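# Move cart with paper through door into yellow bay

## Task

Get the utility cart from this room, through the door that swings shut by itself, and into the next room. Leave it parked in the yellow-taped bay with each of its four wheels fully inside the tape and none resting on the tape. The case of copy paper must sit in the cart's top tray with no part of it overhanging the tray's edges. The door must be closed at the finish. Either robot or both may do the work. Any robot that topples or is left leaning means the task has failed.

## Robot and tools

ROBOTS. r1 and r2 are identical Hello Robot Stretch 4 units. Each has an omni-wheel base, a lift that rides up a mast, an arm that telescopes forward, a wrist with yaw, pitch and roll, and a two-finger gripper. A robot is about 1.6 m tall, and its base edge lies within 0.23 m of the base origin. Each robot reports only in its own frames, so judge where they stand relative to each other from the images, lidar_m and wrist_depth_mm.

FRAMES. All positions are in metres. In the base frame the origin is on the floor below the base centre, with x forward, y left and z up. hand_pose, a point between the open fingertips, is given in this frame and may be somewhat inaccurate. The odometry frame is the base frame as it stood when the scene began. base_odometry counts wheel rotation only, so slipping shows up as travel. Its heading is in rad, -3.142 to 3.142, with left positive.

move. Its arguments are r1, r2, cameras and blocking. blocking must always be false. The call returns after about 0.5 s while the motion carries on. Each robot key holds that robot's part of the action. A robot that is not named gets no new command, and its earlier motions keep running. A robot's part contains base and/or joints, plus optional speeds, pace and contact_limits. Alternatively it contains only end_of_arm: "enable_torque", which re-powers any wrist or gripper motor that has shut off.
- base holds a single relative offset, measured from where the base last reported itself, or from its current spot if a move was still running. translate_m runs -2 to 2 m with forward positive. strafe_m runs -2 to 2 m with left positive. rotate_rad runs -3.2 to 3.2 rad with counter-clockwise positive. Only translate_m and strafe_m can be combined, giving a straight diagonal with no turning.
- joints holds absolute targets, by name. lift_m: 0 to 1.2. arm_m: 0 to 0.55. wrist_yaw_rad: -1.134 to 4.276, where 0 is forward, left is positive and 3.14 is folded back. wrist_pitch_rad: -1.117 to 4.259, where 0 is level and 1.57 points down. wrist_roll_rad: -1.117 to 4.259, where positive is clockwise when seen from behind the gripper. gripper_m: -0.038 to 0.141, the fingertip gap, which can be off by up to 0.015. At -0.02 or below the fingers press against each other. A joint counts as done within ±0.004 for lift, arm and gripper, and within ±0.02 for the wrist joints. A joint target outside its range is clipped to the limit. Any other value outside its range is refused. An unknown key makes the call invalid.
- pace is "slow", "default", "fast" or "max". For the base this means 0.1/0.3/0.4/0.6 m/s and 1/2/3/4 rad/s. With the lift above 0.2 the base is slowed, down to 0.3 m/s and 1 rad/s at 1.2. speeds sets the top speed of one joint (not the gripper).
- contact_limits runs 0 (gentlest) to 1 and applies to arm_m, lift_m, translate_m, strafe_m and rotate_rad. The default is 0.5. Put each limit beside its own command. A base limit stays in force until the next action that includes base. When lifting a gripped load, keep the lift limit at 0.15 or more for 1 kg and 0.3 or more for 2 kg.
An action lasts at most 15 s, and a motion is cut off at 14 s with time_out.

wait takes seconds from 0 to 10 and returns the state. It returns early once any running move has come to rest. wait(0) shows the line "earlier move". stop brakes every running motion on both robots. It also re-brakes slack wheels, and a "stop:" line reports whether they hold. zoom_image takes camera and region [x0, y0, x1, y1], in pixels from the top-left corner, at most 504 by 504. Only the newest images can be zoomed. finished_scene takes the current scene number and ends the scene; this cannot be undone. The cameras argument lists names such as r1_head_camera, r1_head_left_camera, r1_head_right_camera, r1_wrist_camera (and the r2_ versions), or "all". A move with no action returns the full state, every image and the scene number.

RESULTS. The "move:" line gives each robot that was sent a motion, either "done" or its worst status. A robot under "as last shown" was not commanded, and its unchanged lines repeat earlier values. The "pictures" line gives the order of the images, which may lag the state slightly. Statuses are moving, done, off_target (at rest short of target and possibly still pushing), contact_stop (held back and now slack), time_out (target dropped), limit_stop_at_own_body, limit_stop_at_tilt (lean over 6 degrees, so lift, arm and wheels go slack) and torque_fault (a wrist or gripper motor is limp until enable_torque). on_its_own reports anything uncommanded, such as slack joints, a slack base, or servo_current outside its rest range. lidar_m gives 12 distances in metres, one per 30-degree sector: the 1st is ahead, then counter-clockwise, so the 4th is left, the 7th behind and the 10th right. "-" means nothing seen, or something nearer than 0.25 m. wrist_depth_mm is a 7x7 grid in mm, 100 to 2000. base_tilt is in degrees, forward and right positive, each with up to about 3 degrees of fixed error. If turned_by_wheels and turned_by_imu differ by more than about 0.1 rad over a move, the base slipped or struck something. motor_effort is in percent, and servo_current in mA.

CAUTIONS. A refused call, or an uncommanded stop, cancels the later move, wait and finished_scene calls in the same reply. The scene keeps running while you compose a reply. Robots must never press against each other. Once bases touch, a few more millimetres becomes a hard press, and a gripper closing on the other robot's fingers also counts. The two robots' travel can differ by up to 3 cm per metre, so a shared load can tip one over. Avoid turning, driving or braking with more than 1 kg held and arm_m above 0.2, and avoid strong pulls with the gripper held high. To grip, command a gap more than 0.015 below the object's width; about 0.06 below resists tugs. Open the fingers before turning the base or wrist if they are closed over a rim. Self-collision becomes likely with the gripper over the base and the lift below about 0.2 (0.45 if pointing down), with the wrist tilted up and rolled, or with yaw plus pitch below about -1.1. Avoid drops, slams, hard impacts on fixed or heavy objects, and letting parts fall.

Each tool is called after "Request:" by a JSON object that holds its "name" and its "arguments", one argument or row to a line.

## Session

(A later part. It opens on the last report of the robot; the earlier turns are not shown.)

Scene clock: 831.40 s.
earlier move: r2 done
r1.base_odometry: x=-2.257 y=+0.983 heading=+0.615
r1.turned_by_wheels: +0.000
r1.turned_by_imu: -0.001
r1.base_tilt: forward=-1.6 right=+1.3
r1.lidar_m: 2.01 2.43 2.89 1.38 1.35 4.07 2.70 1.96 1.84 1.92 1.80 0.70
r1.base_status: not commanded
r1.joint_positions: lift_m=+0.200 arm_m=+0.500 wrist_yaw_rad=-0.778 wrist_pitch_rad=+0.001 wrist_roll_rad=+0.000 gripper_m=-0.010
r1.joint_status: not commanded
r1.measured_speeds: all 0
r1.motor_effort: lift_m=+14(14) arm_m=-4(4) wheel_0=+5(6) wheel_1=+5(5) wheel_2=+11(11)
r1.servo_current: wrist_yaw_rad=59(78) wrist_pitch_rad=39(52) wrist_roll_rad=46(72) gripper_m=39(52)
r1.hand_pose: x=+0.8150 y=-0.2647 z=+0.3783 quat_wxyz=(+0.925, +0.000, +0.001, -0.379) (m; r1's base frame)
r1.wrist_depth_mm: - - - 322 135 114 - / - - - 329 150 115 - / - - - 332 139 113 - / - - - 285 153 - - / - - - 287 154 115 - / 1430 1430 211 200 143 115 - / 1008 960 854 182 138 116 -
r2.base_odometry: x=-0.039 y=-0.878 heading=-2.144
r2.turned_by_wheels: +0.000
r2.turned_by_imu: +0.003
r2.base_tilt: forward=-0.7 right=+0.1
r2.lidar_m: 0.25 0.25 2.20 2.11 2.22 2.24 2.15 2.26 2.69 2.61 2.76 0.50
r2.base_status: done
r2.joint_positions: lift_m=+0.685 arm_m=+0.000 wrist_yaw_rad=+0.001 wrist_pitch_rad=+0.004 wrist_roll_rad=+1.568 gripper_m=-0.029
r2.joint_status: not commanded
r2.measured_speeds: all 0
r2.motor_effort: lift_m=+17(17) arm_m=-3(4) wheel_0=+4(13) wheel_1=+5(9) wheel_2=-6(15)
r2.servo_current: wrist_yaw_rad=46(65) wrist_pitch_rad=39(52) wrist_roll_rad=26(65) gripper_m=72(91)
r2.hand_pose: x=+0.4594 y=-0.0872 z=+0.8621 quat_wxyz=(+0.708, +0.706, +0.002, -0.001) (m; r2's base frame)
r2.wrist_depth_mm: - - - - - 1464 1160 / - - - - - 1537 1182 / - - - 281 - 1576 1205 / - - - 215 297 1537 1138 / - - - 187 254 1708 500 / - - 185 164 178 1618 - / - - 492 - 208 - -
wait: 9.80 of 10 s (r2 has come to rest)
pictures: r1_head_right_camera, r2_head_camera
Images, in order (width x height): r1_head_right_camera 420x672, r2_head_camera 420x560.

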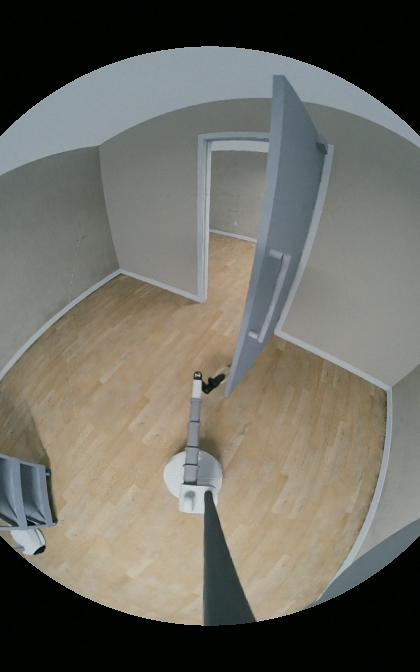

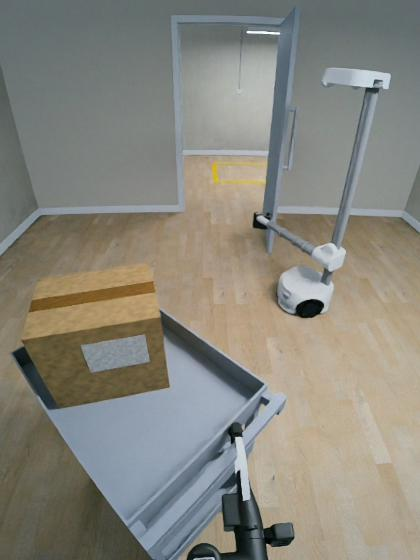

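Request:
{"name": "move", "arguments": {
  "r2": {"base":{"translate_m":-0.6,"strafe_m":-0.46},"pace":"slow"},
  "blocking": false
}}

Request:
{"name": "wait", "arguments": {
  "seconds": 10
}}

Request:
{"name": "move", "arguments": {
  "r2": {"base":{"translate_m":-0.14,"strafe_m":0.42},"pace":"slow"},
  "blocking": false
}}

Request:
{"name": "wait", "arguments": {
  "seconds": 8,
  "cameras": ["r2_head_camera"]
}}

Scene clock: 842.20 s.
move: r2 moving
r1: as last shown
r1.turned_by_imu: +0.000
r1.lidar_m: 2.00 2.41 2.87 1.36 1.36 2.02 2.72 1.93 1.85 1.92 1.79 0.71
r1.motor_effort: lift_m=+14(14) arm_m=-4(4) wheel_0=+5(5) wheel_1=+5(5) wheel_2=+11(11)
r1.servo_current: wrist_yaw_rad=52(65) wrist_pitch_rad=46(46) wrist_roll_rad=39(59) gripper_m=46(46)
r1.wrist_depth_mm: - - - 322 135 113 - / - - - 327 150 115 - / - - - 334 139 113 - / - - - 283 153 - - / - - - 289 154 115 - / 1464 1397 210 201 142 114 - / 1042 946 831 182 138 115 -
r2.base_odometry: x=-0.040 y=-0.865 heading=-2.143
r2.turned_by_wheels: +0.001
r2.turned_by_imu: +0.002
r2.base_tilt: forward=-0.7 right=+0.0
r2.lidar_m: 0.25 0.25 2.21 2.10 2.26 2.22 2.15 2.28 2.69 2.59 2.74 0.46
r2.base_status: translate_m moving; strafe_m moving
r2.joint_positions: lift_m=+0.685 arm_m=+0.000 wrist_yaw_rad=+0.002 wrist_pitch_rad=+0.004 wrist_roll_rad=+1.568 gripper_m=-0.029
r2.joint_status: not commanded
r2.measured_speeds: translate_m=-0.042 strafe_m=-0.032 rotate_rad=+0.002 lift_m=+0.000 arm_m=+0.000 wrist_yaw_rad=+0.014 wrist_pitch_rad=+0.000 wrist_roll_rad=+0.000
r2.motor_effort: lift_m=+17(17) arm_m=-4(4) wheel_0=+8(9) wheel_1=-5(9) wheel_2=+10(12)
r2.servo_current: wrist_yaw_rad=39(59) wrist_pitch_rad=39(46) wrist_roll_rad=52(59) gripper_m=78(85)
r2.hand_pose: x=+0.4595 y=-0.0868 z=+0.8621 quat_wxyz=(+0.708, +0.706, +0.002, -0.001) (m; r2's base frame)
r2.wrist_depth_mm: - - - - - 1464 1138 / - - - - - 1576 1160 / - - - 281 329 1464 1138 / - - - 213 294 1537 1138 / - - - 188 253 1708 508 / - - 187 167 177 1576 - / - - 469 - 208 - -
pictures: none

Scene clock: 850.47 s.
earlier move: r2 done
r1.base_odometry: x=-2.257 y=+0.983 heading=+0.615
r1.turned_by_wheels: +0.000
r1.turned_by_imu: -0.001
r1.base_tilt: forward=-1.6 right=+1.3
r1.lidar_m: 2.00 2.37 2.87 2.98 1.48 1.40 2.71 1.94 1.83 1.92 1.80 0.70
r1.base_status: not commanded
r1.joint_positions: lift_m=+0.200 arm_m=+0.500 wrist_yaw_rad=-0.778 wrist_pitch_rad=+0.001 wrist_roll_rad=+0.000 gripper_m=-0.010
r1.joint_status: not commanded
r1.measured_speeds: all 0
r1.motor_effort: lift_m=+14(14) arm_m=-4(4) wheel_0=+5(6) wheel_1=+5(5) wheel_2=+11(11)
r1.servo_current: wrist_yaw_rad=46(78) wrist_pitch_rad=46(52) wrist_roll_rad=52(72) gripper_m=39(52)
r1.hand_pose: x=+0.8150 y=-0.2647 z=+0.3783 quat_wxyz=(+0.925, +0.000, +0.001, -0.379) (m; r1's base frame)
r1.wrist_depth_mm: - - - 324 135 113 - / - - - 329 150 115 - / - - - 332 139 113 - / - - - 285 153 - - / - - - 289 154 115 - / 1430 1430 211 201 142 115 - / 1025 976 854 181 138 115 -
r2.base_odometry: x=-0.101 y=-0.125 heading=-2.143
r2.turned_by_wheels: -0.001
r2.turned_by_imu: +0.000
r2.base_tilt: forward=-0.7 right=+0.1
r2.lidar_m: 0.39 0.40 2.69 2.56 2.17 1.63 1.56 1.68 2.20 2.13 2.22 0.43
r2.base_status: done
r2.joint_positions: lift_m=+0.685 arm_m=+0.000 wrist_yaw_rad=+0.001 wrist_pitch_rad=+0.004 wrist_roll_rad=+1.568 gripper_m=-0.029
r2.joint_status: not commanded
r2.measured_speeds: all 0
r2.motor_effort: lift_m=+17(17) arm_m=-4(4) wheel_0=+3(17) wheel_1=-6(9) wheel_2=+5(17)
r2.servo_current: wrist_yaw_rad=52(72) wrist_pitch_rad=39(52) wrist_roll_rad=59(65) gripper_m=72(85)
r2.hand_pose: x=+0.4594 y=-0.0872 z=+0.8621 quat_wxyz=(+0.708, +0.706, +0.002, -0.001) (m; r2's base frame)
r2.wrist_depth_mm: - - - 174 202 1366 1118 / - - - 174 234 264 262 / - - - 174 233 1499 - / - - 535 234 234 820 - / - 484 462 173 232 842 - / - - 186 173 179 - - / - - 569 - 232 - -
wait: 8.27 of 10 s (r2 has come to rest)
pictures: none

Scene clock: 850.97 s.
move: r2 moving
r1: as last shown
r1.turned_by_imu: +0.000
r1.base_tilt: forward=-1.5 right=+1.2
r1.lidar_m: 1.99 2.39 2.88 2.98 1.48 1.41 2.75 1.95 1.86 1.92 1.78 0.72
r1.motor_effort: lift_m=+14(14) arm_m=-4(4) wheel_0=+6(6) wheel_1=+5(5) wheel_2=+11(11)
r1.servo_current: wrist_yaw_rad=52(65) wrist_pitch_rad=46(52) wrist_roll_rad=52(65) gripper_m=46(46)
r1.wrist_depth_mm: - - - 322 135 113 - / - - - 327 150 115 - / - - - 336 139 113 - / - - - 286 153 - - / - - - 287 154 115 - / 1464 1397 211 200 142 115 - / 1008 976 854 181 138 115 -
r2.base_odometry: x=-0.089 y=-0.128 heading=-2.143
r2.turned_by_wheels: +0.000
r2.turned_by_imu: +0.000
r2.base_tilt: forward=-0.6 right=+0.1
r2.lidar_m: 0.39 0.39 2.66 2.54 2.16 1.63 1.57 1.63 2.19 2.12 2.25 0.43
r2.base_status: translate_m moving; strafe_m moving
r2.joint_positions: lift_m=+0.685 arm_m=+0.000 wrist_yaw_rad=+0.000 wrist_pitch_rad=+0.004 wrist_roll_rad=+1.568 gripper_m=-0.029
r2.joint_status: not commanded
r2.measured_speeds: translate_m=-0.016 strafe_m=+0.047 rotate_rad=-0.001 lift_m=+0.000 arm_m=+0.000 wrist_yaw_rad=-0.008 wrist_pitch_rad=+0.000 wrist_roll_rad=+0.000
r2.motor_effort: lift_m=+17(17) arm_m=-3(4) wheel_0=-11(15) wheel_1=+7(7) wheel_2=+8(9)
r2.servo_current: wrist_yaw_rad=46(52) wrist_pitch_rad=46(46) wrist_roll_rad=52(59) gripper_m=72(78)
r2.hand_pose: x=+0.4593 y=-0.0875 z=+0.8621 quat_wxyz=(+0.708, +0.706, +0.001, -0.001) (m; r2's base frame)
r2.wrist_depth_mm: - - - 172 190 1397 1098 / - - - 173 232 1397 455 / - - - 172 233 842 - / - - 521 234 232 831 - / - - 466 173 234 831 - / - - 186 173 178 - - / - - 569 - 234 - -
pictures: none

Scene clock: 856.17 s.
earlier move: r2 done
r1.base_odometry: x=-2.257 y=+0.983 heading=+0.615
r1.turned_by_wheels: +0.000
r1.turned_by_imu: +0.000
r1.base_tilt: forward=-1.6 right=+1.2
r1.lidar_m: 1.98 2.43 2.88 2.99 1.86 1.59 2.72 1.95 1.85 1.94 1.82 0.72
r1.base_status: not commanded
r1.joint_positions: lift_m=+0.200 arm_m=+0.500 wrist_yaw_rad=-0.778 wrist_pitch_rad=+0.001 wrist_roll_rad=+0.000 gripper_m=-0.010
r1.joint_status: not commanded
r1.measured_speeds: all 0
r1.motor_effort: lift_m=+14(14) arm_m=-4(4) wheel_0=+5(6) wheel_1=+5(5) wheel_2=+11(11)
r1.servo_current: wrist_yaw_rad=52(85) wrist_pitch_rad=33(59) wrist_roll_rad=52(65) gripper_m=39(52)
r1.hand_pose: x=+0.8150 y=-0.2647 z=+0.3783 quat_wxyz=(+0.925, +0.000, +0.001, -0.379) (m; r1's base frame)
r1.wrist_depth_mm: - - - 322 135 114 - / - - - 329 150 115 - / - - - 332 139 113 - / - - - 285 153 - - / - - - 289 155 115 - / 1397 1464 211 201 142 114 - / 1008 960 854 181 138 115 -
r2.base_odometry: x=+0.328 y=-0.235 heading=-2.143
r2.turned_by_wheels: +0.000
r2.turned_by_imu: -0.001
r2.base_tilt: forward=-0.7 right=+0.0
r2.lidar_m: 0.46 3.04 2.25 2.18 1.97 1.48 1.42 1.52 2.12 2.54 2.68 0.33
r2.base_status: done
r2.joint_positions: lift_m=+0.685 arm_m=+0.000 wrist_yaw_rad=-0.004 wrist_pitch_rad=+0.004 wrist_roll_rad=+1.569 gripper_m=-0.029
r2.joint_status: not commanded
r2.measured_speeds: all 0
r2.motor_effort: lift_m=+17(17) arm_m=-4(4) wheel_0=-7(15) wheel_1=+4(7) wheel_2=+5(9)
r2.servo_current: wrist_yaw_rad=39(59) wrist_pitch_rad=46(52) wrist_roll_rad=39(59) gripper_m=78(85)
r2.hand_pose: x=+0.4589 y=-0.0886 z=+0.8621 quat_wxyz=(+0.708, +0.706, +0.000, -0.003) (m; r2's base frame)
r2.wrist_depth_mm: - 347 351 - - - - / - 459 433 - - - - / - - - - 157 - - / - - - - 187 - - / - - - - 223 1618 535 / - - 185 134 175 1576 480 / - - - - 430 430 1078
wait: 5.20 of 8 s (r2 has come to rest)
pictures: r2_head_camera
Images, in order (width x height): r2_head_camera 420x560.

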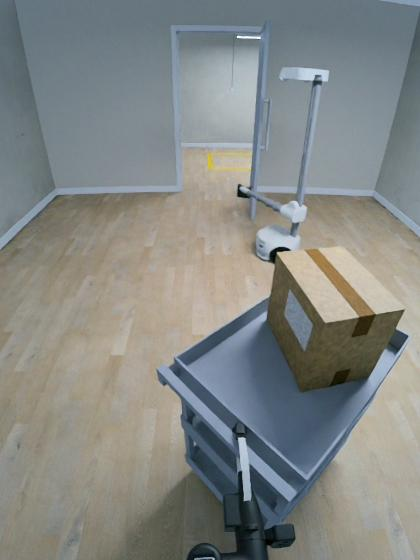

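Request:
{"name": "move", "arguments": {
  "r2": {"joints":{"gripper_m":0.1}},
  "blocking": false
}}

Request:
{"name": "wait", "arguments": {
  "seconds": 2
}}

Request:
{"name": "move", "arguments": {
  "r2": {"base":{"translate_m":-0.15}},
  "blocking": false
}}

Request:
{"name": "wait", "arguments": {
  "seconds": 3
}}

Request:
{"name": "move", "arguments": {
  "r2": {"base":{"rotate_rad":-0.56}},
  "blocking": false
}}

Request:
{"name": "wait", "arguments": {
  "seconds": 3
}}

Request:
{"name": "move", "arguments": {
  "r2": {"base":{"strafe_m":0.36}},
  "blocking": false
}}

Request:
{"name": "wait", "arguments": {
  "seconds": 4,
  "cameras": ["r2_head_camera","r2_wrist_camera"]
}}

Scene clock: 878.77 s.
move: r2 moving
r1: as last shown
r1.base_tilt: forward=-1.6 right=+1.3
r1.lidar_m: 2.01 2.39 2.89 2.95 1.82 1.61 2.72 1.95 1.85 1.92 1.79 0.69
r1.motor_effort: lift_m=+14(14) arm_m=-3(4) wheel_0=+5(5) wheel_1=+5(5) wheel_2=+11(11)
r1.servo_current: wrist_yaw_rad=72(78) wrist_pitch_rad=39(46) wrist_roll_rad=46(59) gripper_m=46(46)
r1.wrist_depth_mm: - - - 324 135 113 - / - - - 327 150 115 - / - - - 336 139 113 - / - - - 285 153 - - / - - - 289 154 115 - / 1430 1430 211 200 142 114 - / 1025 960 854 181 138 116 -
r2.base_odometry: x=+0.328 y=-0.235 heading=-2.143
r2.turned_by_wheels: +0.000
r2.turned_by_imu: +0.000
r2.base_tilt: forward=-0.7 right=+0.1
r2.lidar_m: 0.45 3.03 2.25 2.17 1.99 1.47 1.42 1.52 2.12 2.54 2.69 0.32
r2.base_status: not commanded
r2.joint_positions: lift_m=+0.685 arm_m=+0.000 wrist_yaw_rad=-0.004 wrist_pitch_rad=+0.004 wrist_roll_rad=+1.569 gripper_m=-0.003
r2.joint_status: gripper_m moving
r2.measured_speeds: translate_m=+0.000 strafe_m=+0.000 rotate_rad=+0.000 lift_m=+0.000 arm_m=+0.000 wrist_yaw_rad=+0.000 wrist_pitch_rad=+0.000 wrist_roll_rad=+0.001
r2.motor_effort: lift_m=+17(17) arm_m=-3(4) wheel_0=-5(7) wheel_1=+3(4) wheel_2=+2(5)
r2.servo_current: wrist_yaw_rad=39(65) wrist_pitch_rad=46(46) wrist_roll_rad=46(59) gripper_m=78(78)
r2.hand_pose: x=+0.4589 y=-0.0886 z=+0.8621 quat_wxyz=(+0.708, +0.706, +0.000, -0.003) (m; r2's base frame)
r2.wrist_depth_mm: - 349 353 - - - - / - 459 436 - - - - / - - - - - - - / - - - - 182 - - / - - - - 225 1661 530 / - - 188 137 183 1576 484 / - - - - - 430 1060
pictures: none

Scene clock: 880.27 s.
earlier move: r2 done
r1.base_odometry: x=-2.257 y=+0.983 heading=+0.615
r1.turned_by_wheels: +0.000
r1.turned_by_imu: +0.000
r1.base_tilt: forward=-1.6 right=+1.3
r1.lidar_m: 1.97 2.39 2.88 2.97 1.84 1.59 2.73 1.94 1.85 1.93 1.82 0.72
r1.base_status: not commanded
r1.joint_positions: lift_m=+0.200 arm_m=+0.500 wrist_yaw_rad=-0.778 wrist_pitch_rad=+0.001 wrist_roll_rad=+0.000 gripper_m=-0.010
r1.joint_status: not commanded
r1.measured_speeds: all 0
r1.motor_effort: lift_m=+14(14) arm_m=-4(4) wheel_0=+5(6) wheel_1=+5(5) wheel_2=+11(11)
r1.servo_current: wrist_yaw_rad=72(78) wrist_pitch_rad=39(46) wrist_roll_rad=46(59) gripper_m=52(52)
r1.hand_pose: x=+0.8150 y=-0.2647 z=+0.3783 quat_wxyz=(+0.925, +0.000, +0.001, -0.379) (m; r1's base frame)
r1.wrist_depth_mm: - - - 322 135 113 - / - - - 327 150 115 - / - - - 332 139 113 - / - - - 285 153 - - / - - - 289 154 115 - / 1397 1430 211 201 142 114 - / 1025 960 831 181 138 116 -
r2.base_odometry: x=+0.328 y=-0.235 heading=-2.143
r2.turned_by_wheels: +0.000
r2.turned_by_imu: +0.000
r2.base_tilt: forward=-0.7 right=+0.1
r2.lidar_m: 0.45 3.03 2.26 2.18 1.95 1.49 1.41 1.52 2.10 2.54 2.66 0.32
r2.base_status: not commanded
r2.joint_positions: lift_m=+0.685 arm_m=+0.000 wrist_yaw_rad=-0.003 wrist_pitch_rad=+0.004 wrist_roll_rad=+1.569 gripper_m=+0.100
r2.joint_status: all done
r2.measured_speeds: all 0
r2.motor_effort: lift_m=+17(17) arm_m=-3(4) wheel_0=-4(7) wheel_1=+3(4) wheel_2=+2(5)
r2.servo_current: wrist_yaw_rad=52(65) wrist_pitch_rad=46(52) wrist_roll_rad=39(59) gripper_m=46(117)
r2.hand_pose: x=+0.4591 y=-0.0882 z=+0.8621 quat_wxyz=(+0.708, +0.706, +0.001, -0.002) (m; r2's base frame)
r2.wrist_depth_mm: - 349 349 - - - - / - 492 455 - - - - / - - - - - - - / - - - - 189 - - / - - - 116 225 1618 530 / - - 193 147 193 1537 484 / - - - - - 1756 1118
wait: 1.50 of 2 s (r2 has come to rest)
pictures: none

Scene clock: 880.77 s.
move: r2 moving
r1: as last shown
r1.lidar_m: 2.01 2.41 2.85 3.00 1.81 1.61 2.70 1.96 1.86 1.93 1.79 0.70
r1.servo_current: wrist_yaw_rad=59(72) wrist_pitch_rad=39(46) wrist_roll_rad=59(65) gripper_m=46(46)
r1.wrist_depth_mm: - - - 322 135 113 - / - - - 329 150 115 - / - - - 334 140 113 - / - - - 286 153 - - / - - - 290 155 115 - / 1397 1464 211 200 142 115 - / 1008 946 854 181 138 116 -
r2.base_odometry: x=+0.345 y=-0.208 heading=-2.144
r2.turned_by_wheels: +0.000
r2.turned_by_imu: +0.000
r2.base_tilt: forward=-0.6 right=+0.0
r2.lidar_m: 0.45 3.03 2.27 2.17 1.94 1.45 1.40 1.48 2.07 2.54 2.68 0.36
r2.base_status: translate_m moving
r2.joint_positions: lift_m=+0.685 arm_m=+0.000 wrist_yaw_rad=-0.003 wrist_pitch_rad=+0.004 wrist_roll_rad=+1.569 gripper_m=+0.100
r2.joint_status: not commanded
r2.measured_speeds: translate_m=-0.123 strafe_m=+0.000 rotate_rad=-0.002 lift_m=+0.000 arm_m=+0.000 wrist_yaw_rad=+0.000 wrist_pitch_rad=+0.000 wrist_roll_rad=+0.000
r2.motor_effort: lift_m=+17(17) arm_m=-3(4) wheel_0=-7(10) wheel_1=-7(8) wheel_2=+12(12)
r2.servo_current: wrist_yaw_rad=52(59) wrist_pitch_rad=33(52) wrist_roll_rad=52(59) gripper_m=46(52)
r2.hand_pose: x=+0.4591 y=-0.0882 z=+0.8621 quat_wxyz=(+0.708, +0.706, +0.001, -0.002) (m; r2's base frame)
r2.wrist_depth_mm: - 373 375 - - - - / - 500 466 - - - - / - - - - - - - / - - - 115 224 - - / - - - 151 256 1808 - / - - 193 179 194 1430 500 / - - - - - 1863 1205
pictures: none

Scene clock: 882.10 s.
earlier move: r2 done
r1.base_odometry: x=-2.257 y=+0.983 heading=+0.615
r1.turned_by_wheels: +0.000
r1.turned_by_imu: +0.000
r1.base_tilt: forward=-1.6 right=+1.3
r1.lidar_m: 1.99 2.40 2.86 2.99 1.82 1.58 2.73 1.95 1.85 1.92 1.82 0.72
r1.base_status: not commanded
r1.joint_positions: lift_m=+0.200 arm_m=+0.500 wrist_yaw_rad=-0.778 wrist_pitch_rad=+0.001 wrist_roll_rad=+0.000 gripper_m=-0.010
r1.joint_status: not commanded
r1.measured_speeds: all 0
r1.motor_effort: lift_m=+14(14) arm_m=-4(4) wheel_0=+5(6) wheel_1=+5(5) wheel_2=+11(11)
r1.servo_current: wrist_yaw_rad=65(72) wrist_pitch_rad=46(46) wrist_roll_rad=52(65) gripper_m=46(52)
r1.hand_pose: x=+0.8150 y=-0.2647 z=+0.3783 quat_wxyz=(+0.925, +0.000, +0.001, -0.379) (m; r1's base frame)
r1.wrist_depth_mm: - - - 322 135 113 - / - - - 325 150 115 - / - - - 336 139 113 - / - - - 285 153 - - / - - - 290 155 115 - / 1430 1430 211 200 142 114 - / 1025 960 842 182 138 115 -
r2.base_odometry: x=+0.409 y=-0.109 heading=-2.144
r2.turned_by_wheels: +0.000
r2.turned_by_imu: +0.000
r2.base_tilt: forward=-0.7 right=+0.0
r2.lidar_m: 0.53 3.01 2.27 2.18 1.74 1.30 1.28 1.36 1.90 2.52 2.66 0.47
r2.base_status: done
r2.joint_positions: lift_m=+0.685 arm_m=+0.000 wrist_yaw_rad=-0.003 wrist_pitch_rad=+0.004 wrist_roll_rad=+1.569 gripper_m=+0.100
r2.joint_status: not commanded
r2.measured_speeds: all 0
r2.motor_effort: lift_m=+17(17) arm_m=-3(4) wheel_0=-4(10) wheel_1=-3(8) wheel_2=+4(13)
r2.servo_current: wrist_yaw_rad=39(65) wrist_pitch_rad=39(52) wrist_roll_rad=59(59) gripper_m=46(59)
r2.hand_pose: x=+0.4591 y=-0.0882 z=+0.8621 quat_wxyz=(+0.708, +0.706, +0.001, -0.002) (m; r2's base frame)
r2.wrist_depth_mm: - - 508 291 289 820 - / - - 500 252 251 258 258 / - - 778 214 215 - - / - - - 338 366 - - / - - - 402 462 - 459 / - - 193 492 193 1397 1078 / - - - - - 1921 1182
wait: 1.33 of 3 s (r2 has come to rest)
pictures: none

Scene clock: 882.60 s.
move: r2 moving
r1: as last shown
r1.lidar_m: 1.98 2.41 2.87 2.96 1.82 1.59 2.73 1.95 1.85 1.90 1.77 0.70
r1.motor_effort: lift_m=+14(14) arm_m=-4(4) wheel_0=+5(5) wheel_1=+5(5) wheel_2=+11(11)
r1.servo_current: wrist_yaw_rad=46(72) wrist_pitch_rad=52(52) wrist_roll_rad=33(72) gripper_m=46(52)
r1.wrist_depth_mm: - - - 322 135 113 - / - - - 329 151 115 - / - - - 336 140 113 - / - - - 285 153 - - / - - - 287 155 115 - / 1430 1430 210 201 142 115 - / 1042 946 831 182 138 116 -
r2.base_odometry: x=+0.409 y=-0.109 heading=-2.395
r2.turned_by_wheels: -0.251
r2.turned_by_imu: -0.244
r2.base_tilt: forward=-0.7 right=+0.0
r2.lidar_m: 0.45 0.71 2.51 2.19 2.24 1.46 1.27 1.28 1.54 2.53 2.54 0.62
r2.base_status: rotate_rad moving
r2.joint_positions: lift_m=+0.685 arm_m=+0.000 wrist_yaw_rad=-0.002 wrist_pitch_rad=+0.004 wrist_roll_rad=+1.569 gripper_m=+0.100
r2.joint_status: not commanded
r2.measured_speeds: translate_m=+0.001 strafe_m=-0.002 rotate_rad=-0.973 lift_m=+0.000 arm_m=+0.000 wrist_yaw_rad=+0.000 wrist_pitch_rad=+0.000 wrist_roll_rad=+0.000
r2.motor_effort: lift_m=+17(17) arm_m=-3(4) wheel_0=+6(10) wheel_1=+9(10) wheel_2=+10(11)
r2.servo_current: wrist_yaw_rad=46(59) wrist_pitch_rad=52(52) wrist_roll_rad=59(59) gripper_m=59(59)
r2.hand_pose: x=+0.4591 y=-0.0881 z=+0.8621 quat_wxyz=(+0.708, +0.706, +0.001, -0.002) (m; r2's base frame)
r2.wrist_depth_mm: - - - - - 759 1098 / - - 603 504 - 831 508 / - - 574 392 - - - / - - 559 317 306 293 - / - - - 282 277 285 - / - - 193 234 193 - - / - - - - - 1863 -
pictures: none

Scene clock: 883.47 s.
earlier move: r2 done
r1.base_odometry: x=-2.257 y=+0.983 heading=+0.615
r1.turned_by_wheels: +0.000
r1.turned_by_imu: +0.000
r1.base_tilt: forward=-1.6 right=+1.3
r1.lidar_m: 2.01 2.40 2.87 2.97 1.82 1.60 2.72 1.95 1.84 1.94 1.79 0.70
r1.base_status: not commanded
r1.joint_positions: lift_m=+0.200 arm_m=+0.500 wrist_yaw_rad=-0.778 wrist_pitch_rad=+0.001 wrist_roll_rad=+0.000 gripper_m=-0.010
r1.joint_status: not commanded
r1.measured_speeds: all 0
r1.motor_effort: lift_m=+14(14) arm_m=-4(4) wheel_0=+5(6) wheel_1=+5(5) wheel_2=+11(11)
r1.servo_current: wrist_yaw_rad=72(72) wrist_pitch_rad=46(52) wrist_roll_rad=52(72) gripper_m=39(52)
r1.hand_pose: x=+0.8150 y=-0.2647 z=+0.3783 quat_wxyz=(+0.925, +0.000, +0.001, -0.379) (m; r1's base frame)
r1.wrist_depth_mm: - - - 322 135 113 - / - - - 327 151 115 - / - - - 334 139 113 - / - - - 283 153 - - / - - - 290 154 115 - / 1430 1430 211 200 142 115 - / 1025 946 854 182 138 115 -
r2.base_odometry: x=+0.409 y=-0.109 heading=-2.703
r2.turned_by_wheels: -0.308
r2.turned_by_imu: -0.300
r2.base_tilt: forward=-0.7 right=+0.1
r2.lidar_m: 0.47 0.50 3.15 2.30 2.19 1.84 1.32 1.27 1.34 1.85 2.52 2.63
r2.base_status: done
r2.joint_positions: lift_m=+0.685 arm_m=+0.000 wrist_yaw_rad=-0.002 wrist_pitch_rad=+0.004 wrist_roll_rad=+1.569 gripper_m=+0.100
r2.joint_status: not commanded
r2.measured_speeds: all 0
r2.motor_effort: lift_m=+17(17) arm_m=-4(4) wheel_0=+3(11) wheel_1=+2(11) wheel_2=+4(11)
r2.servo_current: wrist_yaw_rad=46(59) wrist_pitch_rad=39(52) wrist_roll_rad=39(59) gripper_m=52(59)
r2.hand_pose: x=+0.4591 y=-0.0881 z=+0.8621 quat_wxyz=(+0.708, +0.706, +0.001, -0.002) (m; r2's base frame)
r2.wrist_depth_mm: - - - - - 1708 1205 / - - - - - 1708 1205 / - - - - - 1708 1182 / - - - - - 1537 1182 / - - - 647 - 668 891 / - - 195 480 193 - - / - - 574 - - - -
wait: 0.87 of 3 s (r2 has come to rest)
pictures: none

Scene clock: 883.97 s.
move: r2 moving
r1: as last shown
r1.lidar_m: 2.00 2.39 2.86 2.98 1.82 1.60 2.69 1.96 1.85 1.92 1.79 0.71
r1.motor_effort: lift_m=+14(14) arm_m=-4(4) wheel_0=+5(5) wheel_1=+5(5) wheel_2=+11(11)
r1.servo_current: wrist_yaw_rad=59(65) wrist_pitch_rad=46(52) wrist_roll_rad=46(65) gripper_m=39(46)
r1.wrist_depth_mm: - - - 324 135 113 - / - - - 329 150 115 - / - - - 332 139 113 - / - - - 286 153 - - / - - - 287 154 115 - / 1430 1430 210 201 142 115 - / 1008 960 854 181 138 115 -
r2.base_odometry: x=+0.425 y=-0.141 heading=-2.703
r2.turned_by_wheels: +0.000
r2.turned_by_imu: +0.000
r2.base_tilt: forward=-0.7 right=+0.0
r2.lidar_m: 0.46 0.51 3.07 2.24 2.16 1.85 1.35 1.28 1.36 1.85 2.56 2.69
r2.base_status: strafe_m moving
r2.joint_positions: lift_m=+0.685 arm_m=+0.000 wrist_yaw_rad=-0.002 wrist_pitch_rad=+0.004 wrist_roll_rad=+1.569 gripper_m=+0.100
r2.joint_status: not commanded
r2.measured_speeds: translate_m=+0.000 strafe_m=+0.140 rotate_rad=-0.002 lift_m=+0.000 arm_m=+0.000 wrist_yaw_rad=+0.000 wrist_pitch_rad=+0.000 wrist_roll_rad=+0.000
r2.motor_effort: lift_m=+17(17) arm_m=-3(4) wheel_0=-12(14) wheel_1=+12(12) wheel_2=-1(3)
r2.servo_current: wrist_yaw_rad=46(52) wrist_pitch_rad=46(46) wrist_roll_rad=46(59) gripper_m=46(52)
r2.hand_pose: x=+0.4591 y=-0.0881 z=+0.8621 quat_wxyz=(+0.708, +0.706, +0.001, -0.002) (m; r2's base frame)
r2.wrist_depth_mm: - - - - - 1661 1182 / - - - - - 1756 1182 / - - - - - 1708 1182 / - - - - - 866 1118 / - - 676 609 - 842 549 / - - 195 436 184 - - / - - 559 - - - -
pictures: none

Scene clock: 886.00 s.
earlier move: r2 done
r1.base_odometry: x=-2.257 y=+0.983 heading=+0.615
r1.turned_by_wheels: +0.000
r1.turned_by_imu: +0.000
r1.base_tilt: forward=-1.5 right=+1.2
r1.lidar_m: 1.98 2.37 2.86 2.97 1.82 1.62 2.69 1.95 1.84 1.93 1.80 0.71
r1.base_status: not commanded
r1.joint_positions: lift_m=+0.200 arm_m=+0.500 wrist_yaw_rad=-0.778 wrist_pitch_rad=+0.001 wrist_roll_rad=+0.000 gripper_m=-0.010
r1.joint_status: not commanded
r1.measured_speeds: all 0
r1.motor_effort: lift_m=+14(14) arm_m=-4(4) wheel_0=+5(6) wheel_1=+5(5) wheel_2=+11(11)
r1.servo_current: wrist_yaw_rad=52(72) wrist_pitch_rad=39(52) wrist_roll_rad=39(65) gripper_m=46(52)
r1.hand_pose: x=+0.8150 y=-0.2647 z=+0.3783 quat_wxyz=(+0.925, +0.000, +0.001, -0.379) (m; r1's base frame)
r1.wrist_depth_mm: - - - 322 135 114 - / - - - 329 150 115 - / - - - 334 139 113 - / - - - 285 153 - - / - - - 289 154 115 - / 1464 1397 211 200 142 115 - / 1025 976 842 181 138 116 -
r2.base_odometry: x=+0.562 y=-0.435 heading=-2.703
r2.turned_by_wheels: +0.000
r2.turned_by_imu: +0.000
r2.base_tilt: forward=-0.7 right=+0.1
r2.lidar_m: 0.50 3.12 2.70 1.97 1.84 2.01 1.50 1.45 1.51 2.07 2.84 0.47
r2.base_status: done
r2.joint_positions: lift_m=+0.685 arm_m=+0.000 wrist_yaw_rad=-0.002 wrist_pitch_rad=+0.004 wrist_roll_rad=+1.569 gripper_m=+0.100
r2.joint_status: not commanded
r2.measured_speeds: all 0
r2.motor_effort: lift_m=+17(17) arm_m=-3(4) wheel_0=+0(15) wheel_1=+0(13) wheel_2=+0(3)
r2.servo_current: wrist_yaw_rad=33(65) wrist_pitch_rad=46(52) wrist_roll_rad=52(59) gripper_m=52(52)
r2.hand_pose: x=+0.4591 y=-0.0881 z=+0.8621 quat_wxyz=(+0.708, +0.706, +0.001, -0.002) (m; r2's base frame)
r2.wrist_depth_mm: - - - 238 290 294 293 / - - 621 300 306 - - / - - 559 314 324 891 - / - - 640 340 343 - - / - - - 355 359 - - / - - 193 309 192 - - / - - - - - 1756 496
wait: 2.03 of 4 s (r2 has come to rest)
pictures: r2_head_camera, r2_wrist_camera
Images, in order (width x height): r2_head_camera 420x560, r2_wrist_camera 616x392.

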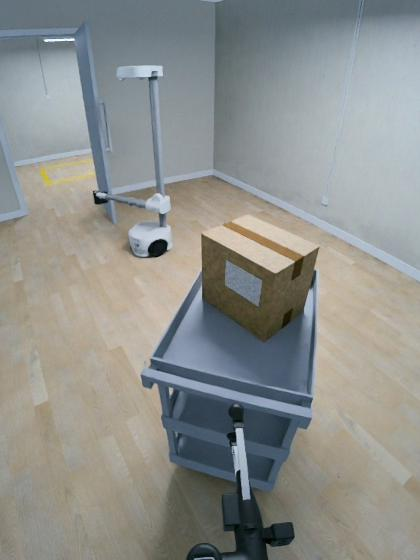

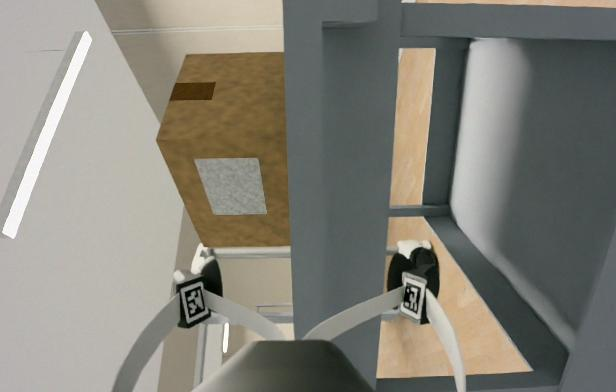

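Request:
{"name": "move", "arguments": {
  "r2": {"base":{"rotate_rad":-0.13}},
  "blocking": false
}}

Request:
{"name": "wait", "arguments": {
  "seconds": 2
}}

Request:
{"name": "move", "arguments": {
  "r2": {"base":{"translate_m":0.11,"strafe_m":0.1},"pace":"slow"},
  "blocking": false
}}

Request:
{"name": "wait", "arguments": {
  "seconds": 4,
  "cameras": ["r2_head_camera","r2_wrist_camera"]
}}

Scene clock: 894.70 s.
move: r2 moving
r1: as last shown
r1.base_tilt: forward=-1.6 right=+1.3
r1.lidar_m: 1.99 2.42 2.87 3.00 1.83 1.59 2.71 1.93 1.86 1.92 1.82 0.69
r1.motor_effort: lift_m=+14(14) arm_m=-3(4) wheel_0=+5(6) wheel_1=+5(5) wheel_2=+11(11)
r1.servo_current: wrist_yaw_rad=52(85) wrist_pitch_rad=46(46) wrist_roll_rad=33(65) gripper_m=39(46)
r1.wrist_depth_mm: - - - 322 135 113 - / - - - 327 150 115 - / - - - 334 139 113 - / - - - 285 153 - - / - - - 289 154 115 - / 1430 1430 209 201 142 115 - / 1025 946 842 182 138 116 -
r2.base_odometry: x=+0.562 y=-0.435 heading=-2.832
r2.turned_by_wheels: -0.129
r2.turned_by_imu: -0.125
r2.base_tilt: forward=-0.7 right=+0.0
r2.lidar_m: 0.51 0.57 3.12 2.04 1.86 1.92 1.57 1.44 1.47 1.86 2.84 0.52
r2.base_status: rotate_rad moving
r2.joint_positions: lift_m=+0.685 arm_m=+0.000 wrist_yaw_rad=-0.002 wrist_pitch_rad=+0.004 wrist_roll_rad=+1.569 gripper_m=+0.100
r2.joint_status: not commanded
r2.measured_speeds: translate_m=+0.000 strafe_m=+0.000 rotate_rad=-0.047 lift_m=+0.000 arm_m=+0.000 wrist_yaw_rad=+0.000 wrist_pitch_rad=+0.000 wrist_roll_rad=+0.000
r2.motor_effort: lift_m=+17(17) arm_m=-3(4) wheel_0=+0(9) wheel_1=+5(8) wheel_2=+4(9)
r2.servo_current: wrist_yaw_rad=46(59) wrist_pitch_rad=46(46) wrist_roll_rad=39(59) gripper_m=52(59)
r2.hand_pose: x=+0.4591 y=-0.0881 z=+0.8621 quat_wxyz=(+0.708, +0.706, +0.001, -0.002) (m; r2's base frame)
r2.wrist_depth_mm: - - - - - 1708 1182 / - - - - - 1618 1182 / - - 691 266 327 327 - / - - 585 332 338 - - / - - 615 345 347 - - / - - 193 297 193 - - / - - - - - - -
pictures: none

Scene clock: 895.00 s.
earlier move: r2 done
r1.base_odometry: x=-2.257 y=+0.983 heading=+0.615
r1.turned_by_wheels: +0.000
r1.turned_by_imu: +0.000
r1.base_tilt: forward=-1.5 right=+1.2
r1.lidar_m: 1.98 2.41 2.87 2.99 1.85 1.61 2.72 1.94 1.86 1.89 1.78 0.71
r1.base_status: not commanded
r1.joint_positions: lift_m=+0.200 arm_m=+0.500 wrist_yaw_rad=-0.778 wrist_pitch_rad=+0.001 wrist_roll_rad=+0.000 gripper_m=-0.010
r1.joint_status: not commanded
r1.measured_speeds: all 0
r1.motor_effort: lift_m=+14(14) arm_m=-4(4) wheel_0=+5(6) wheel_1=+5(5) wheel_2=+11(11)
r1.servo_current: wrist_yaw_rad=65(85) wrist_pitch_rad=39(52) wrist_roll_rad=59(65) gripper_m=46(46)
r1.hand_pose: x=+0.8150 y=-0.2647 z=+0.3783 quat_wxyz=(+0.925, +0.000, +0.001, -0.379) (m; r1's base frame)
r1.wrist_depth_mm: - - - 322 135 113 - / - - - 327 150 115 - / - - - 334 139 113 - / - - - 285 153 - - / - - - 287 154 115 - / 1430 1430 211 202 142 114 - / 1008 960 854 181 138 116 -
r2.base_odometry: x=+0.562 y=-0.435 heading=-2.832
r2.turned_by_wheels: +0.000
r2.turned_by_imu: +0.000
r2.base_tilt: forward=-0.7 right=+0.1
r2.lidar_m: 0.49 0.59 3.11 2.03 1.88 1.92 1.57 1.45 1.44 1.86 2.83 0.51
r2.base_status: done
r2.joint_positions: lift_m=+0.685 arm_m=+0.000 wrist_yaw_rad=-0.002 wrist_pitch_rad=+0.004 wrist_roll_rad=+1.569 gripper_m=+0.100
r2.joint_status: not commanded
r2.measured_speeds: all 0
r2.motor_effort: lift_m=+17(17) arm_m=-3(4) wheel_0=+4(9) wheel_1=+4(8) wheel_2=+6(9)
r2.servo_current: wrist_yaw_rad=52(59) wrist_pitch_rad=46(46) wrist_roll_rad=46(59) gripper_m=46(59)
r2.hand_pose: x=+0.4591 y=-0.0881 z=+0.8621 quat_wxyz=(+0.708, +0.706, +0.001, -0.002) (m; r2's base frame)
r2.wrist_depth_mm: - - - - - 1708 1160 / - - - - - 1537 1205 / - - 699 268 327 327 - / - - 580 332 338 - - / - - 615 345 349 - - / - - 193 297 193 - - / - - - - - - -
wait: 0.30 of 2 s (r2 has come to rest)
pictures: none

Scene clock: 895.50 s.
move: r2 moving
r1: as last shown
r1.base_tilt: forward=-1.6 right=+1.3
r1.lidar_m: 2.00 2.34 2.88 2.96 1.84 1.58 2.74 1.91 1.85 1.91 1.79 0.71
r1.motor_effort: lift_m=+14(14) arm_m=-3(4) wheel_0=+5(5) wheel_1=+5(5) wheel_2=+11(11)
r1.servo_current: wrist_yaw_rad=52(65) wrist_pitch_rad=39(46) wrist_roll_rad=39(59) gripper_m=39(46)
r1.wrist_depth_mm: - - - 322 135 113 - / - - - 327 150 115 - / - - - 334 139 113 - / - - - 285 153 - - / - - - 289 154 114 - / 1430 1430 211 200 143 114 - / 991 960 854 181 138 115 -
r2.base_odometry: x=+0.556 y=-0.446 heading=-2.832
r2.turned_by_wheels: +0.000
r2.turned_by_imu: +0.000
r2.base_tilt: forward=-0.7 right=+0.1
r2.lidar_m: 0.51 0.55 3.12 2.04 1.84 1.91 1.60 1.47 1.48 1.88 2.85 0.51
r2.base_status: translate_m moving; strafe_m moving
r2.joint_positions: lift_m=+0.685 arm_m=+0.000 wrist_yaw_rad=-0.002 wrist_pitch_rad=+0.004 wrist_roll_rad=+1.569 gripper_m=+0.100
r2.joint_status: not commanded
r2.measured_speeds: translate_m=+0.038 strafe_m=+0.034 rotate_rad=+0.001 lift_m=+0.000 arm_m=+0.000 wrist_yaw_rad=+0.000 wrist_pitch_rad=+0.000 wrist_roll_rad=+0.000
r2.motor_effort: lift_m=+17(17) arm_m=-4(4) wheel_0=-5(6) wheel_1=+8(8) wheel_2=-9(9)
r2.servo_current: wrist_yaw_rad=39(52) wrist_pitch_rad=46(46) wrist_roll_rad=46(52) gripper_m=46(52)
r2.hand_pose: x=+0.4591 y=-0.0881 z=+0.8621 quat_wxyz=(+0.708, +0.706, +0.001, -0.002) (m; r2's base frame)
r2.wrist_depth_mm: - - - - - 1661 1160 / - - - - - 1464 1138 / - - 676 314 319 891 - / - - 574 324 330 931 - / - - 615 338 338 - - / - - 193 289 194 - - / - - - - - 1863 -
pictures: none

Scene clock: 897.73 s.
earlier move: r2 done
r1.base_odometry: x=-2.257 y=+0.983 heading=+0.615
r1.turned_by_wheels: +0.000
r1.turned_by_imu: +0.000
r1.base_tilt: forward=-1.6 right=+1.3
r1.lidar_m: 1.96 2.39 2.87 2.97 1.86 1.58 2.72 1.95 1.84 1.93 1.79 0.71
r1.base_status: not commanded
r1.joint_positions: lift_m=+0.200 arm_m=+0.500 wrist_yaw_rad=-0.778 wrist_pitch_rad=+0.001 wrist_roll_rad=+0.000 gripper_m=-0.010
r1.joint_status: not commanded
r1.measured_speeds: all 0
r1.motor_effort: lift_m=+14(14) arm_m=-4(4) wheel_0=+5(6) wheel_1=+5(5) wheel_2=+11(11)
r1.servo_current: wrist_yaw_rad=52(78) wrist_pitch_rad=39(52) wrist_roll_rad=59(65) gripper_m=39(52)
r1.hand_pose: x=+0.8150 y=-0.2647 z=+0.3783 quat_wxyz=(+0.925, +0.000, +0.001, -0.379) (m; r1's base frame)
r1.wrist_depth_mm: - - - 320 135 113 - / - - - 329 150 115 - / - - - 332 139 113 - / - - - 285 153 - - / - - - 290 155 115 - / 1397 1397 211 200 142 115 - / 1025 960 842 181 138 116 -
r2.base_odometry: x=+0.488 y=-0.563 heading=-2.832
r2.turned_by_wheels: +0.000
r2.turned_by_imu: +0.000
r2.base_tilt: forward=-0.7 right=+0.0
r2.lidar_m: 0.43 0.50 3.10 2.06 1.85 1.93 1.70 1.59 1.63 2.04 2.84 0.43
r2.base_status: done
r2.joint_positions: lift_m=+0.685 arm_m=+0.000 wrist_yaw_rad=-0.002 wrist_pitch_rad=+0.004 wrist_roll_rad=+1.569 gripper_m=+0.100
r2.joint_status: not commanded
r2.measured_speeds: all 0
r2.motor_effort: lift_m=+17(17) arm_m=-4(4) wheel_0=-4(11) wheel_1=+5(9) wheel_2=-7(9)
r2.servo_current: wrist_yaw_rad=52(59) wrist_pitch_rad=39(52) wrist_roll_rad=33(59) gripper_m=52(59)
r2.hand_pose: x=+0.4591 y=-0.0881 z=+0.8621 quat_wxyz=(+0.708, +0.706, +0.001, -0.002) (m; r2's base frame)
r2.wrist_depth_mm: - - - 169 224 1537 - / - - 544 176 231 - - / - - 473 180 239 831 - / - - 525 187 247 854 - / - - 591 195 254 - - / - - 193 200 193 559 - / - - - - - 1808 480
wait: 2.23 of 4 s (r2 has come to rest)
pictures: r2_head_camera, r2_wrist_camera
Images, in order (width x height): r2_head_camera 420x560, r2_wrist_camera 616x392.

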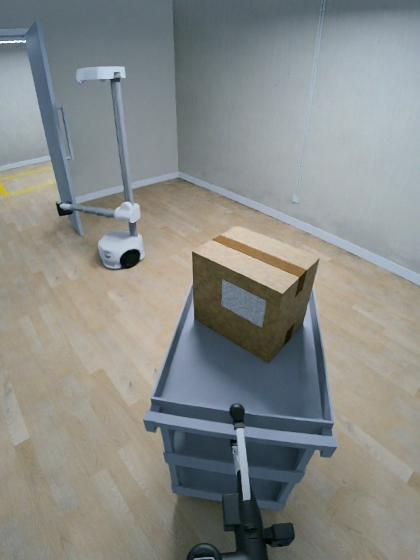

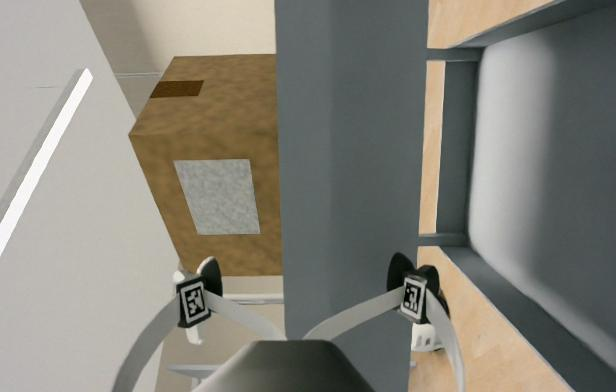

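Request:
{"name": "move", "arguments": {
  "r2": {"base":{"translate_m":0.045},"pace":"slow"},
  "blocking": false
}}

Request:
{"name": "wait", "arguments": {
  "seconds": 2
}}

Request:
{"name": "move", "arguments": {
  "r2": {"joints":{"gripper_m":-0.035}},
  "blocking": false
}}

Request:
{"name": "wait", "arguments": {
  "seconds": 3
}}

Request:
{"name": "move", "arguments": {
  "r2": {"base":{"translate_m":-0.64,"strafe_m":-0.4},"pace":"slow"},
  "blocking": false
}}

Request:
{"name": "wait", "arguments": {
  "seconds": 10,
  "cameras": ["r2_head_camera","r2_wrist_camera"]
}}

Scene clock: 910.90 s.
move: r2 moving
r1: as last shown
r1.lidar_m: 2.01 2.39 2.87 2.95 1.81 1.58 2.69 1.92 1.86 1.92 1.80 0.70
r1.motor_effort: lift_m=+14(14) arm_m=-3(4) wheel_0=+5(6) wheel_1=+5(5) wheel_2=+11(11)
r1.servo_current: wrist_yaw_rad=59(78) wrist_pitch_rad=33(46) wrist_roll_rad=39(59) gripper_m=46(52)
r1.wrist_depth_mm: - - - 322 135 114 - / - - - 330 150 114 - / - - - 334 139 113 - / - - - 285 153 - - / - - - 290 154 115 - / 1430 1464 210 201 143 115 - / 1025 976 842 181 138 116 -
r2.base_odometry: x=+0.476 y=-0.567 heading=-2.832
r2.turned_by_wheels: +0.000
r2.turned_by_imu: +0.001
r2.base_tilt: forward=-0.6 right=+0.1
r2.lidar_m: 0.41 0.47 3.08 2.06 1.83 1.94 1.75 1.60 1.61 2.06 2.85 0.42
r2.base_status: translate_m moving
r2.joint_positions: lift_m=+0.685 arm_m=+0.000 wrist_yaw_rad=-0.002 wrist_pitch_rad=+0.004 wrist_roll_rad=+1.569 gripper_m=+0.100
r2.joint_status: not commanded
r2.measured_speeds: translate_m=+0.048 strafe_m=+0.001 rotate_rad=-0.002 lift_m=+0.000 arm_m=+0.000 wrist_yaw_rad=+0.000 wrist_pitch_rad=+0.000 wrist_roll_rad=+0.000
r2.motor_effort: lift_m=+17(17) arm_m=-3(4) wheel_0=+2(8) wheel_1=+6(7) wheel_2=-9(11)
r2.servo_current: wrist_yaw_rad=39(65) wrist_pitch_rad=46(46) wrist_roll_rad=46(52) gripper_m=46(52)
r2.hand_pose: x=+0.4591 y=-0.0881 z=+0.8621 quat_wxyz=(+0.708, +0.706, +0.001, -0.002) (m; r2's base frame)
r2.wrist_depth_mm: - - - 159 213 759 - / - - 530 164 220 768 - / - 473 462 171 229 - - / - - 517 177 236 842 - / - - 585 182 244 - - / - - 193 186 194 1499 - / - - - - - 1863 496
pictures: none

Scene clock: 912.03 s.
earlier move: r2 done
r1.base_odometry: x=-2.257 y=+0.983 heading=+0.615
r1.turned_by_wheels: +0.000
r1.turned_by_imu: +0.000
r1.base_tilt: forward=-1.6 right=+1.3
r1.lidar_m: 2.01 2.37 2.87 2.97 1.81 1.58 2.71 1.94 1.84 1.92 1.78 0.70
r1.base_status: not commanded
r1.joint_positions: lift_m=+0.200 arm_m=+0.500 wrist_yaw_rad=-0.778 wrist_pitch_rad=+0.001 wrist_roll_rad=+0.000 gripper_m=-0.010
r1.joint_status: not commanded
r1.measured_speeds: all 0
r1.motor_effort: lift_m=+14(14) arm_m=-4(4) wheel_0=+4(6) wheel_1=+5(5) wheel_2=+11(11)
r1.servo_current: wrist_yaw_rad=59(78) wrist_pitch_rad=46(52) wrist_roll_rad=59(65) gripper_m=39(52)
r1.hand_pose: x=+0.8150 y=-0.2647 z=+0.3783 quat_wxyz=(+0.925, +0.000, +0.001, -0.379) (m; r1's base frame)
r1.wrist_depth_mm: - - - 324 135 113 - / - - - 327 150 115 - / - - - 332 139 113 - / - - - 285 153 - - / - - - 289 154 115 - / 1430 1464 211 202 142 115 - / 1025 976 842 182 138 115 -
r2.base_odometry: x=+0.445 y=-0.577 heading=-2.832
r2.turned_by_wheels: +0.000
r2.turned_by_imu: +0.000
r2.base_tilt: forward=-0.7 right=+0.1
r2.lidar_m: 0.43 0.50 3.12 2.10 1.87 1.96 1.76 1.64 1.66 2.06 2.80 0.41
r2.base_status: done
r2.joint_positions: lift_m=+0.685 arm_m=+0.000 wrist_yaw_rad=-0.002 wrist_pitch_rad=+0.004 wrist_roll_rad=+1.569 gripper_m=+0.100
r2.joint_status: not commanded
r2.measured_speeds: all 0
r2.motor_effort: lift_m=+17(17) arm_m=+4(4) wheel_0=+6(11) wheel_1=+4(7) wheel_2=-7(15)
r2.servo_current: wrist_yaw_rad=46(65) wrist_pitch_rad=46(46) wrist_roll_rad=46(59) gripper_m=52(52)
r2.hand_pose: x=+0.4591 y=-0.0881 z=+0.8621 quat_wxyz=(+0.708, +0.706, +0.001, -0.002) (m; r2's base frame)
r2.wrist_depth_mm: - - - 157 211 750 - / - - 512 161 218 768 - / - 473 452 167 226 - - / - - 517 229 233 842 - / - - 585 180 239 - - / - - 193 183 195 1661 - / - - - - - 1708 484
wait: 1.13 of 2 s (r2 has come to rest)
pictures: none

Scene clock: 912.53 s.
move: r2 moving
r1: as last shown
r1.lidar_m: 2.00 2.42 2.88 2.98 1.83 1.57 2.71 1.97 1.85 1.94 1.78 0.71
r1.motor_effort: lift_m=+14(14) arm_m=-4(4) wheel_0=+5(5) wheel_1=+5(5) wheel_2=+11(11)
r1.servo_current: wrist_yaw_rad=46(65) wrist_pitch_rad=39(46) wrist_roll_rad=39(65) gripper_m=46(46)
r1.wrist_depth_mm: - - - 322 135 113 - / - - - 325 150 115 - / - - - 334 139 113 - / - - - 285 153 - - / - - - 287 154 115 - / 1464 1430 211 200 142 115 - / 1025 976 842 182 138 115 -
r2.base_odometry: x=+0.445 y=-0.577 heading=-2.832
r2.turned_by_wheels: +0.000
r2.turned_by_imu: +0.000
r2.base_tilt: forward=-0.7 right=+0.1
r2.lidar_m: 0.40 0.49 3.13 2.09 1.88 1.95 1.78 1.63 1.65 2.09 2.83 0.41
r2.base_status: not commanded
r2.joint_positions: lift_m=+0.685 arm_m=+0.000 wrist_yaw_rad=-0.002 wrist_pitch_rad=+0.004 wrist_roll_rad=+1.569 gripper_m=+0.083
r2.joint_status: gripper_m moving
r2.measured_speeds: all 0
r2.motor_effort: lift_m=+17(17) arm_m=+4(5) wheel_0=+6(6) wheel_1=+4(5) wheel_2=-7(7)
r2.servo_current: wrist_yaw_rad=46(59) wrist_pitch_rad=39(52) wrist_roll_rad=52(52) gripper_m=124(124)
r2.hand_pose: x=+0.4591 y=-0.0881 z=+0.8621 quat_wxyz=(+0.708, +0.706, +0.001, -0.002) (m; r2's base frame)
r2.wrist_depth_mm: - - - 156 211 750 - / - - 508 160 219 - - / - 469 452 168 226 820 - / - - 512 230 234 854 - / - - 585 180 240 - - / - - 196 185 193 1499 - / - - - - 258 1708 480
pictures: none

Scene clock: 914.07 s.
earlier move: r2 done
r1.base_odometry: x=-2.257 y=+0.983 heading=+0.615
r1.turned_by_wheels: +0.000
r1.turned_by_imu: +0.000
r1.base_tilt: forward=-1.6 right=+1.3
r1.lidar_m: 1.99 2.40 2.87 2.97 1.85 1.60 2.73 1.93 1.85 1.92 1.80 0.71
r1.base_status: not commanded
r1.joint_positions: lift_m=+0.200 arm_m=+0.500 wrist_yaw_rad=-0.778 wrist_pitch_rad=+0.001 wrist_roll_rad=+0.000 gripper_m=-0.010
r1.joint_status: not commanded
r1.measured_speeds: all 0
r1.motor_effort: lift_m=+14(14) arm_m=-4(4) wheel_0=+5(5) wheel_1=+5(5) wheel_2=+11(11)
r1.servo_current: wrist_yaw_rad=59(78) wrist_pitch_rad=39(46) wrist_roll_rad=52(65) gripper_m=52(52)
r1.hand_pose: x=+0.8150 y=-0.2647 z=+0.3783 quat_wxyz=(+0.925, +0.000, +0.001, -0.379) (m; r1's base frame)
r1.wrist_depth_mm: - - - 322 135 113 - / - - - 327 150 115 - / - - - 336 139 113 - / - - - 285 153 - - / - - - 290 154 115 - / 1430 1397 210 200 142 115 - / 1008 960 842 181 138 116 -
r2.base_odometry: x=+0.445 y=-0.577 heading=-2.832
r2.turned_by_wheels: +0.000
r2.turned_by_imu: +0.000
r2.base_tilt: forward=-0.7 right=+0.1
r2.lidar_m: 0.40 0.49 3.13 2.10 1.88 1.95 1.78 1.64 1.66 2.10 2.78 0.40
r2.base_status: not commanded
r2.joint_positions: lift_m=+0.685 arm_m=+0.000 wrist_yaw_rad=+0.000 wrist_pitch_rad=+0.004 wrist_roll_rad=+1.569 gripper_m=-0.034
r2.joint_status: all done
r2.measured_speeds: all 0
r2.motor_effort: lift_m=+17(17) arm_m=-4(5) wheel_0=+3(6) wheel_1=+3(5) wheel_2=+0(7)
r2.servo_current: wrist_yaw_rad=52(59) wrist_pitch_rad=46(52) wrist_roll_rad=46(65) gripper_m=117(267)
r2.hand_pose: x=+0.4593 y=-0.0874 z=+0.8621 quat_wxyz=(+0.708, +0.706, +0.002, -0.001) (m; r2's base frame)
r2.wrist_depth_mm: - - - 142 197 - - / - - 480 147 204 759 - / - 452 439 151 212 - - / - - 504 158 220 842 - / - - 591 165 228 - - / - - 185 169 179 1499 530 / - - - - - 1618 473
wait: 1.53 of 3 s (r2 has come to rest)
pictures: none

Scene clock: 914.57 s.
move: r2 moving
r1: as last shown
r1.lidar_m: 1.98 2.40 2.89 2.99 1.83 1.60 2.70 1.95 1.86 1.92 1.81 0.72
r1.motor_effort: lift_m=+14(14) arm_m=-4(4) wheel_0=+4(5) wheel_1=+5(6) wheel_2=+11(11)
r1.servo_current: wrist_yaw_rad=65(65) wrist_pitch_rad=39(52) wrist_roll_rad=46(59) gripper_m=39(52)
r1.wrist_depth_mm: - - - 322 135 113 - / - - - 327 150 115 - / - - - 334 139 113 - / - - - 285 153 - - / - - - 287 155 115 - / 1397 1430 212 200 142 114 - / 1025 976 854 182 138 115 -
r2.base_odometry: x=+0.454 y=-0.566 heading=-2.831
r2.turned_by_wheels: +0.001
r2.turned_by_imu: +0.001
r2.base_tilt: forward=-0.7 right=+0.1
r2.lidar_m: 0.40 0.47 3.16 2.10 1.89 1.95 1.76 1.62 1.64 2.10 2.83 0.39
r2.base_status: translate_m moving; strafe_m moving
r2.joint_positions: lift_m=+0.685 arm_m=+0.000 wrist_yaw_rad=+0.002 wrist_pitch_rad=+0.004 wrist_roll_rad=+1.569 gripper_m=-0.034
r2.joint_status: not commanded
r2.measured_speeds: translate_m=-0.047 strafe_m=-0.029 rotate_rad=+0.000 lift_m=+0.000 arm_m=+0.000 wrist_yaw_rad=+0.001 wrist_pitch_rad=+0.000 wrist_roll_rad=+0.000
r2.motor_effort: lift_m=+17(17) arm_m=-4(4) wheel_0=+7(7) wheel_1=-8(10) wheel_2=+13(13)
r2.servo_current: wrist_yaw_rad=46(52) wrist_pitch_rad=33(46) wrist_roll_rad=59(59) gripper_m=117(117)
r2.hand_pose: x=+0.4595 y=-0.0869 z=+0.8621 quat_wxyz=(+0.708, +0.706, +0.002, -0.001) (m; r2's base frame)
r2.wrist_depth_mm: - - - 143 198 - - / - - 484 148 204 759 - / - 449 439 152 212 - - / - - 500 158 220 820 - / - - 591 165 228 - - / - - 184 169 179 1576 - / - - - - - 1618 477
pictures: none

Scene clock: 922.77 s.
earlier move: r2 done
r1.base_odometry: x=-2.257 y=+0.983 heading=+0.615
r1.turned_by_wheels: +0.000
r1.turned_by_imu: -0.001
r1.base_tilt: forward=-1.6 right=+1.2
r1.lidar_m: 1.99 2.42 2.86 2.97 2.69 2.29 2.74 1.96 1.85 1.93 1.80 0.69
r1.base_status: not commanded
r1.joint_positions: lift_m=+0.200 arm_m=+0.500 wrist_yaw_rad=-0.778 wrist_pitch_rad=+0.001 wrist_roll_rad=+0.000 gripper_m=-0.010
r1.joint_status: not commanded
r1.measured_speeds: all 0
r1.motor_effort: lift_m=+14(14) arm_m=-4(4) wheel_0=+5(6) wheel_1=+5(6) wheel_2=+11(11)
r1.servo_current: wrist_yaw_rad=65(78) wrist_pitch_rad=39(52) wrist_roll_rad=59(72) gripper_m=46(52)
r1.hand_pose: x=+0.8150 y=-0.2647 z=+0.3783 quat_wxyz=(+0.925, +0.000, +0.001, -0.379) (m; r1's base frame)
r1.wrist_depth_mm: - - - 322 135 113 - / - - - 329 150 115 - / - - - 334 139 113 - / - - - 285 153 - - / - - - 290 154 115 - / 1397 1430 211 200 143 114 - / 1025 946 842 182 138 116 -
r2.base_odometry: x=+0.932 y=-0.001 heading=-2.831
r2.turned_by_wheels: +0.000
r2.turned_by_imu: +0.002
r2.base_tilt: forward=-0.7 right=+0.0
r2.lidar_m: 0.38 0.38 3.03 1.98 1.83 1.47 0.98 0.89 0.90 1.15 2.43 0.43
r2.base_status: done
r2.joint_positions: lift_m=+0.685 arm_m=+0.000 wrist_yaw_rad=+0.003 wrist_pitch_rad=+0.004 wrist_roll_rad=+1.569 gripper_m=-0.034
r2.joint_status: not commanded
r2.measured_speeds: all 0
r2.motor_effort: lift_m=+17(17) arm_m=-4(4) wheel_0=+8(13) wheel_1=-4(10) wheel_2=+8(14)
r2.servo_current: wrist_yaw_rad=52(59) wrist_pitch_rad=46(52) wrist_roll_rad=46(65) gripper_m=111(117)
r2.hand_pose: x=+0.4596 y=-0.0864 z=+0.8621 quat_wxyz=(+0.708, +0.706, +0.003, +0.000) (m; r2's base frame)
r2.wrist_depth_mm: - - - 164 224 1618 1160 / - - - 166 225 750 - / - - 492 167 226 820 - / - 492 469 228 228 831 - / - - 525 170 231 831 - / - - 185 170 179 - - / - - - - 233 1537 -
wait: 8.20 of 10 s (r2 has come to rest)
pictures: r2_head_camera, r2_wrist_camera
Images, in order (width x height): r2_head_camera 420x560, r2_wrist_camera 616x392.

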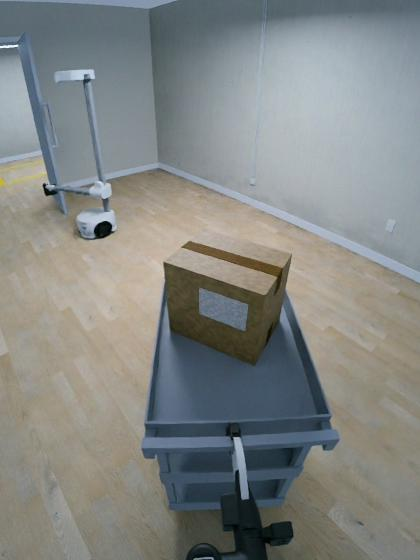

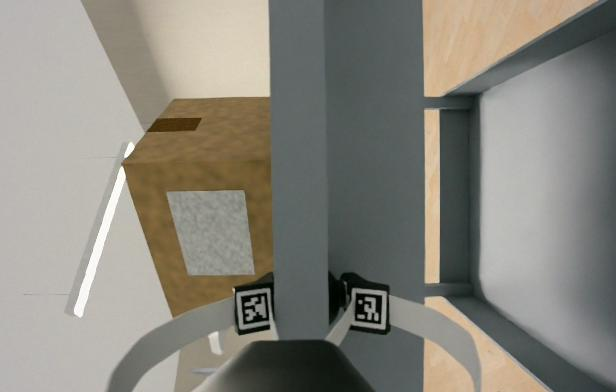

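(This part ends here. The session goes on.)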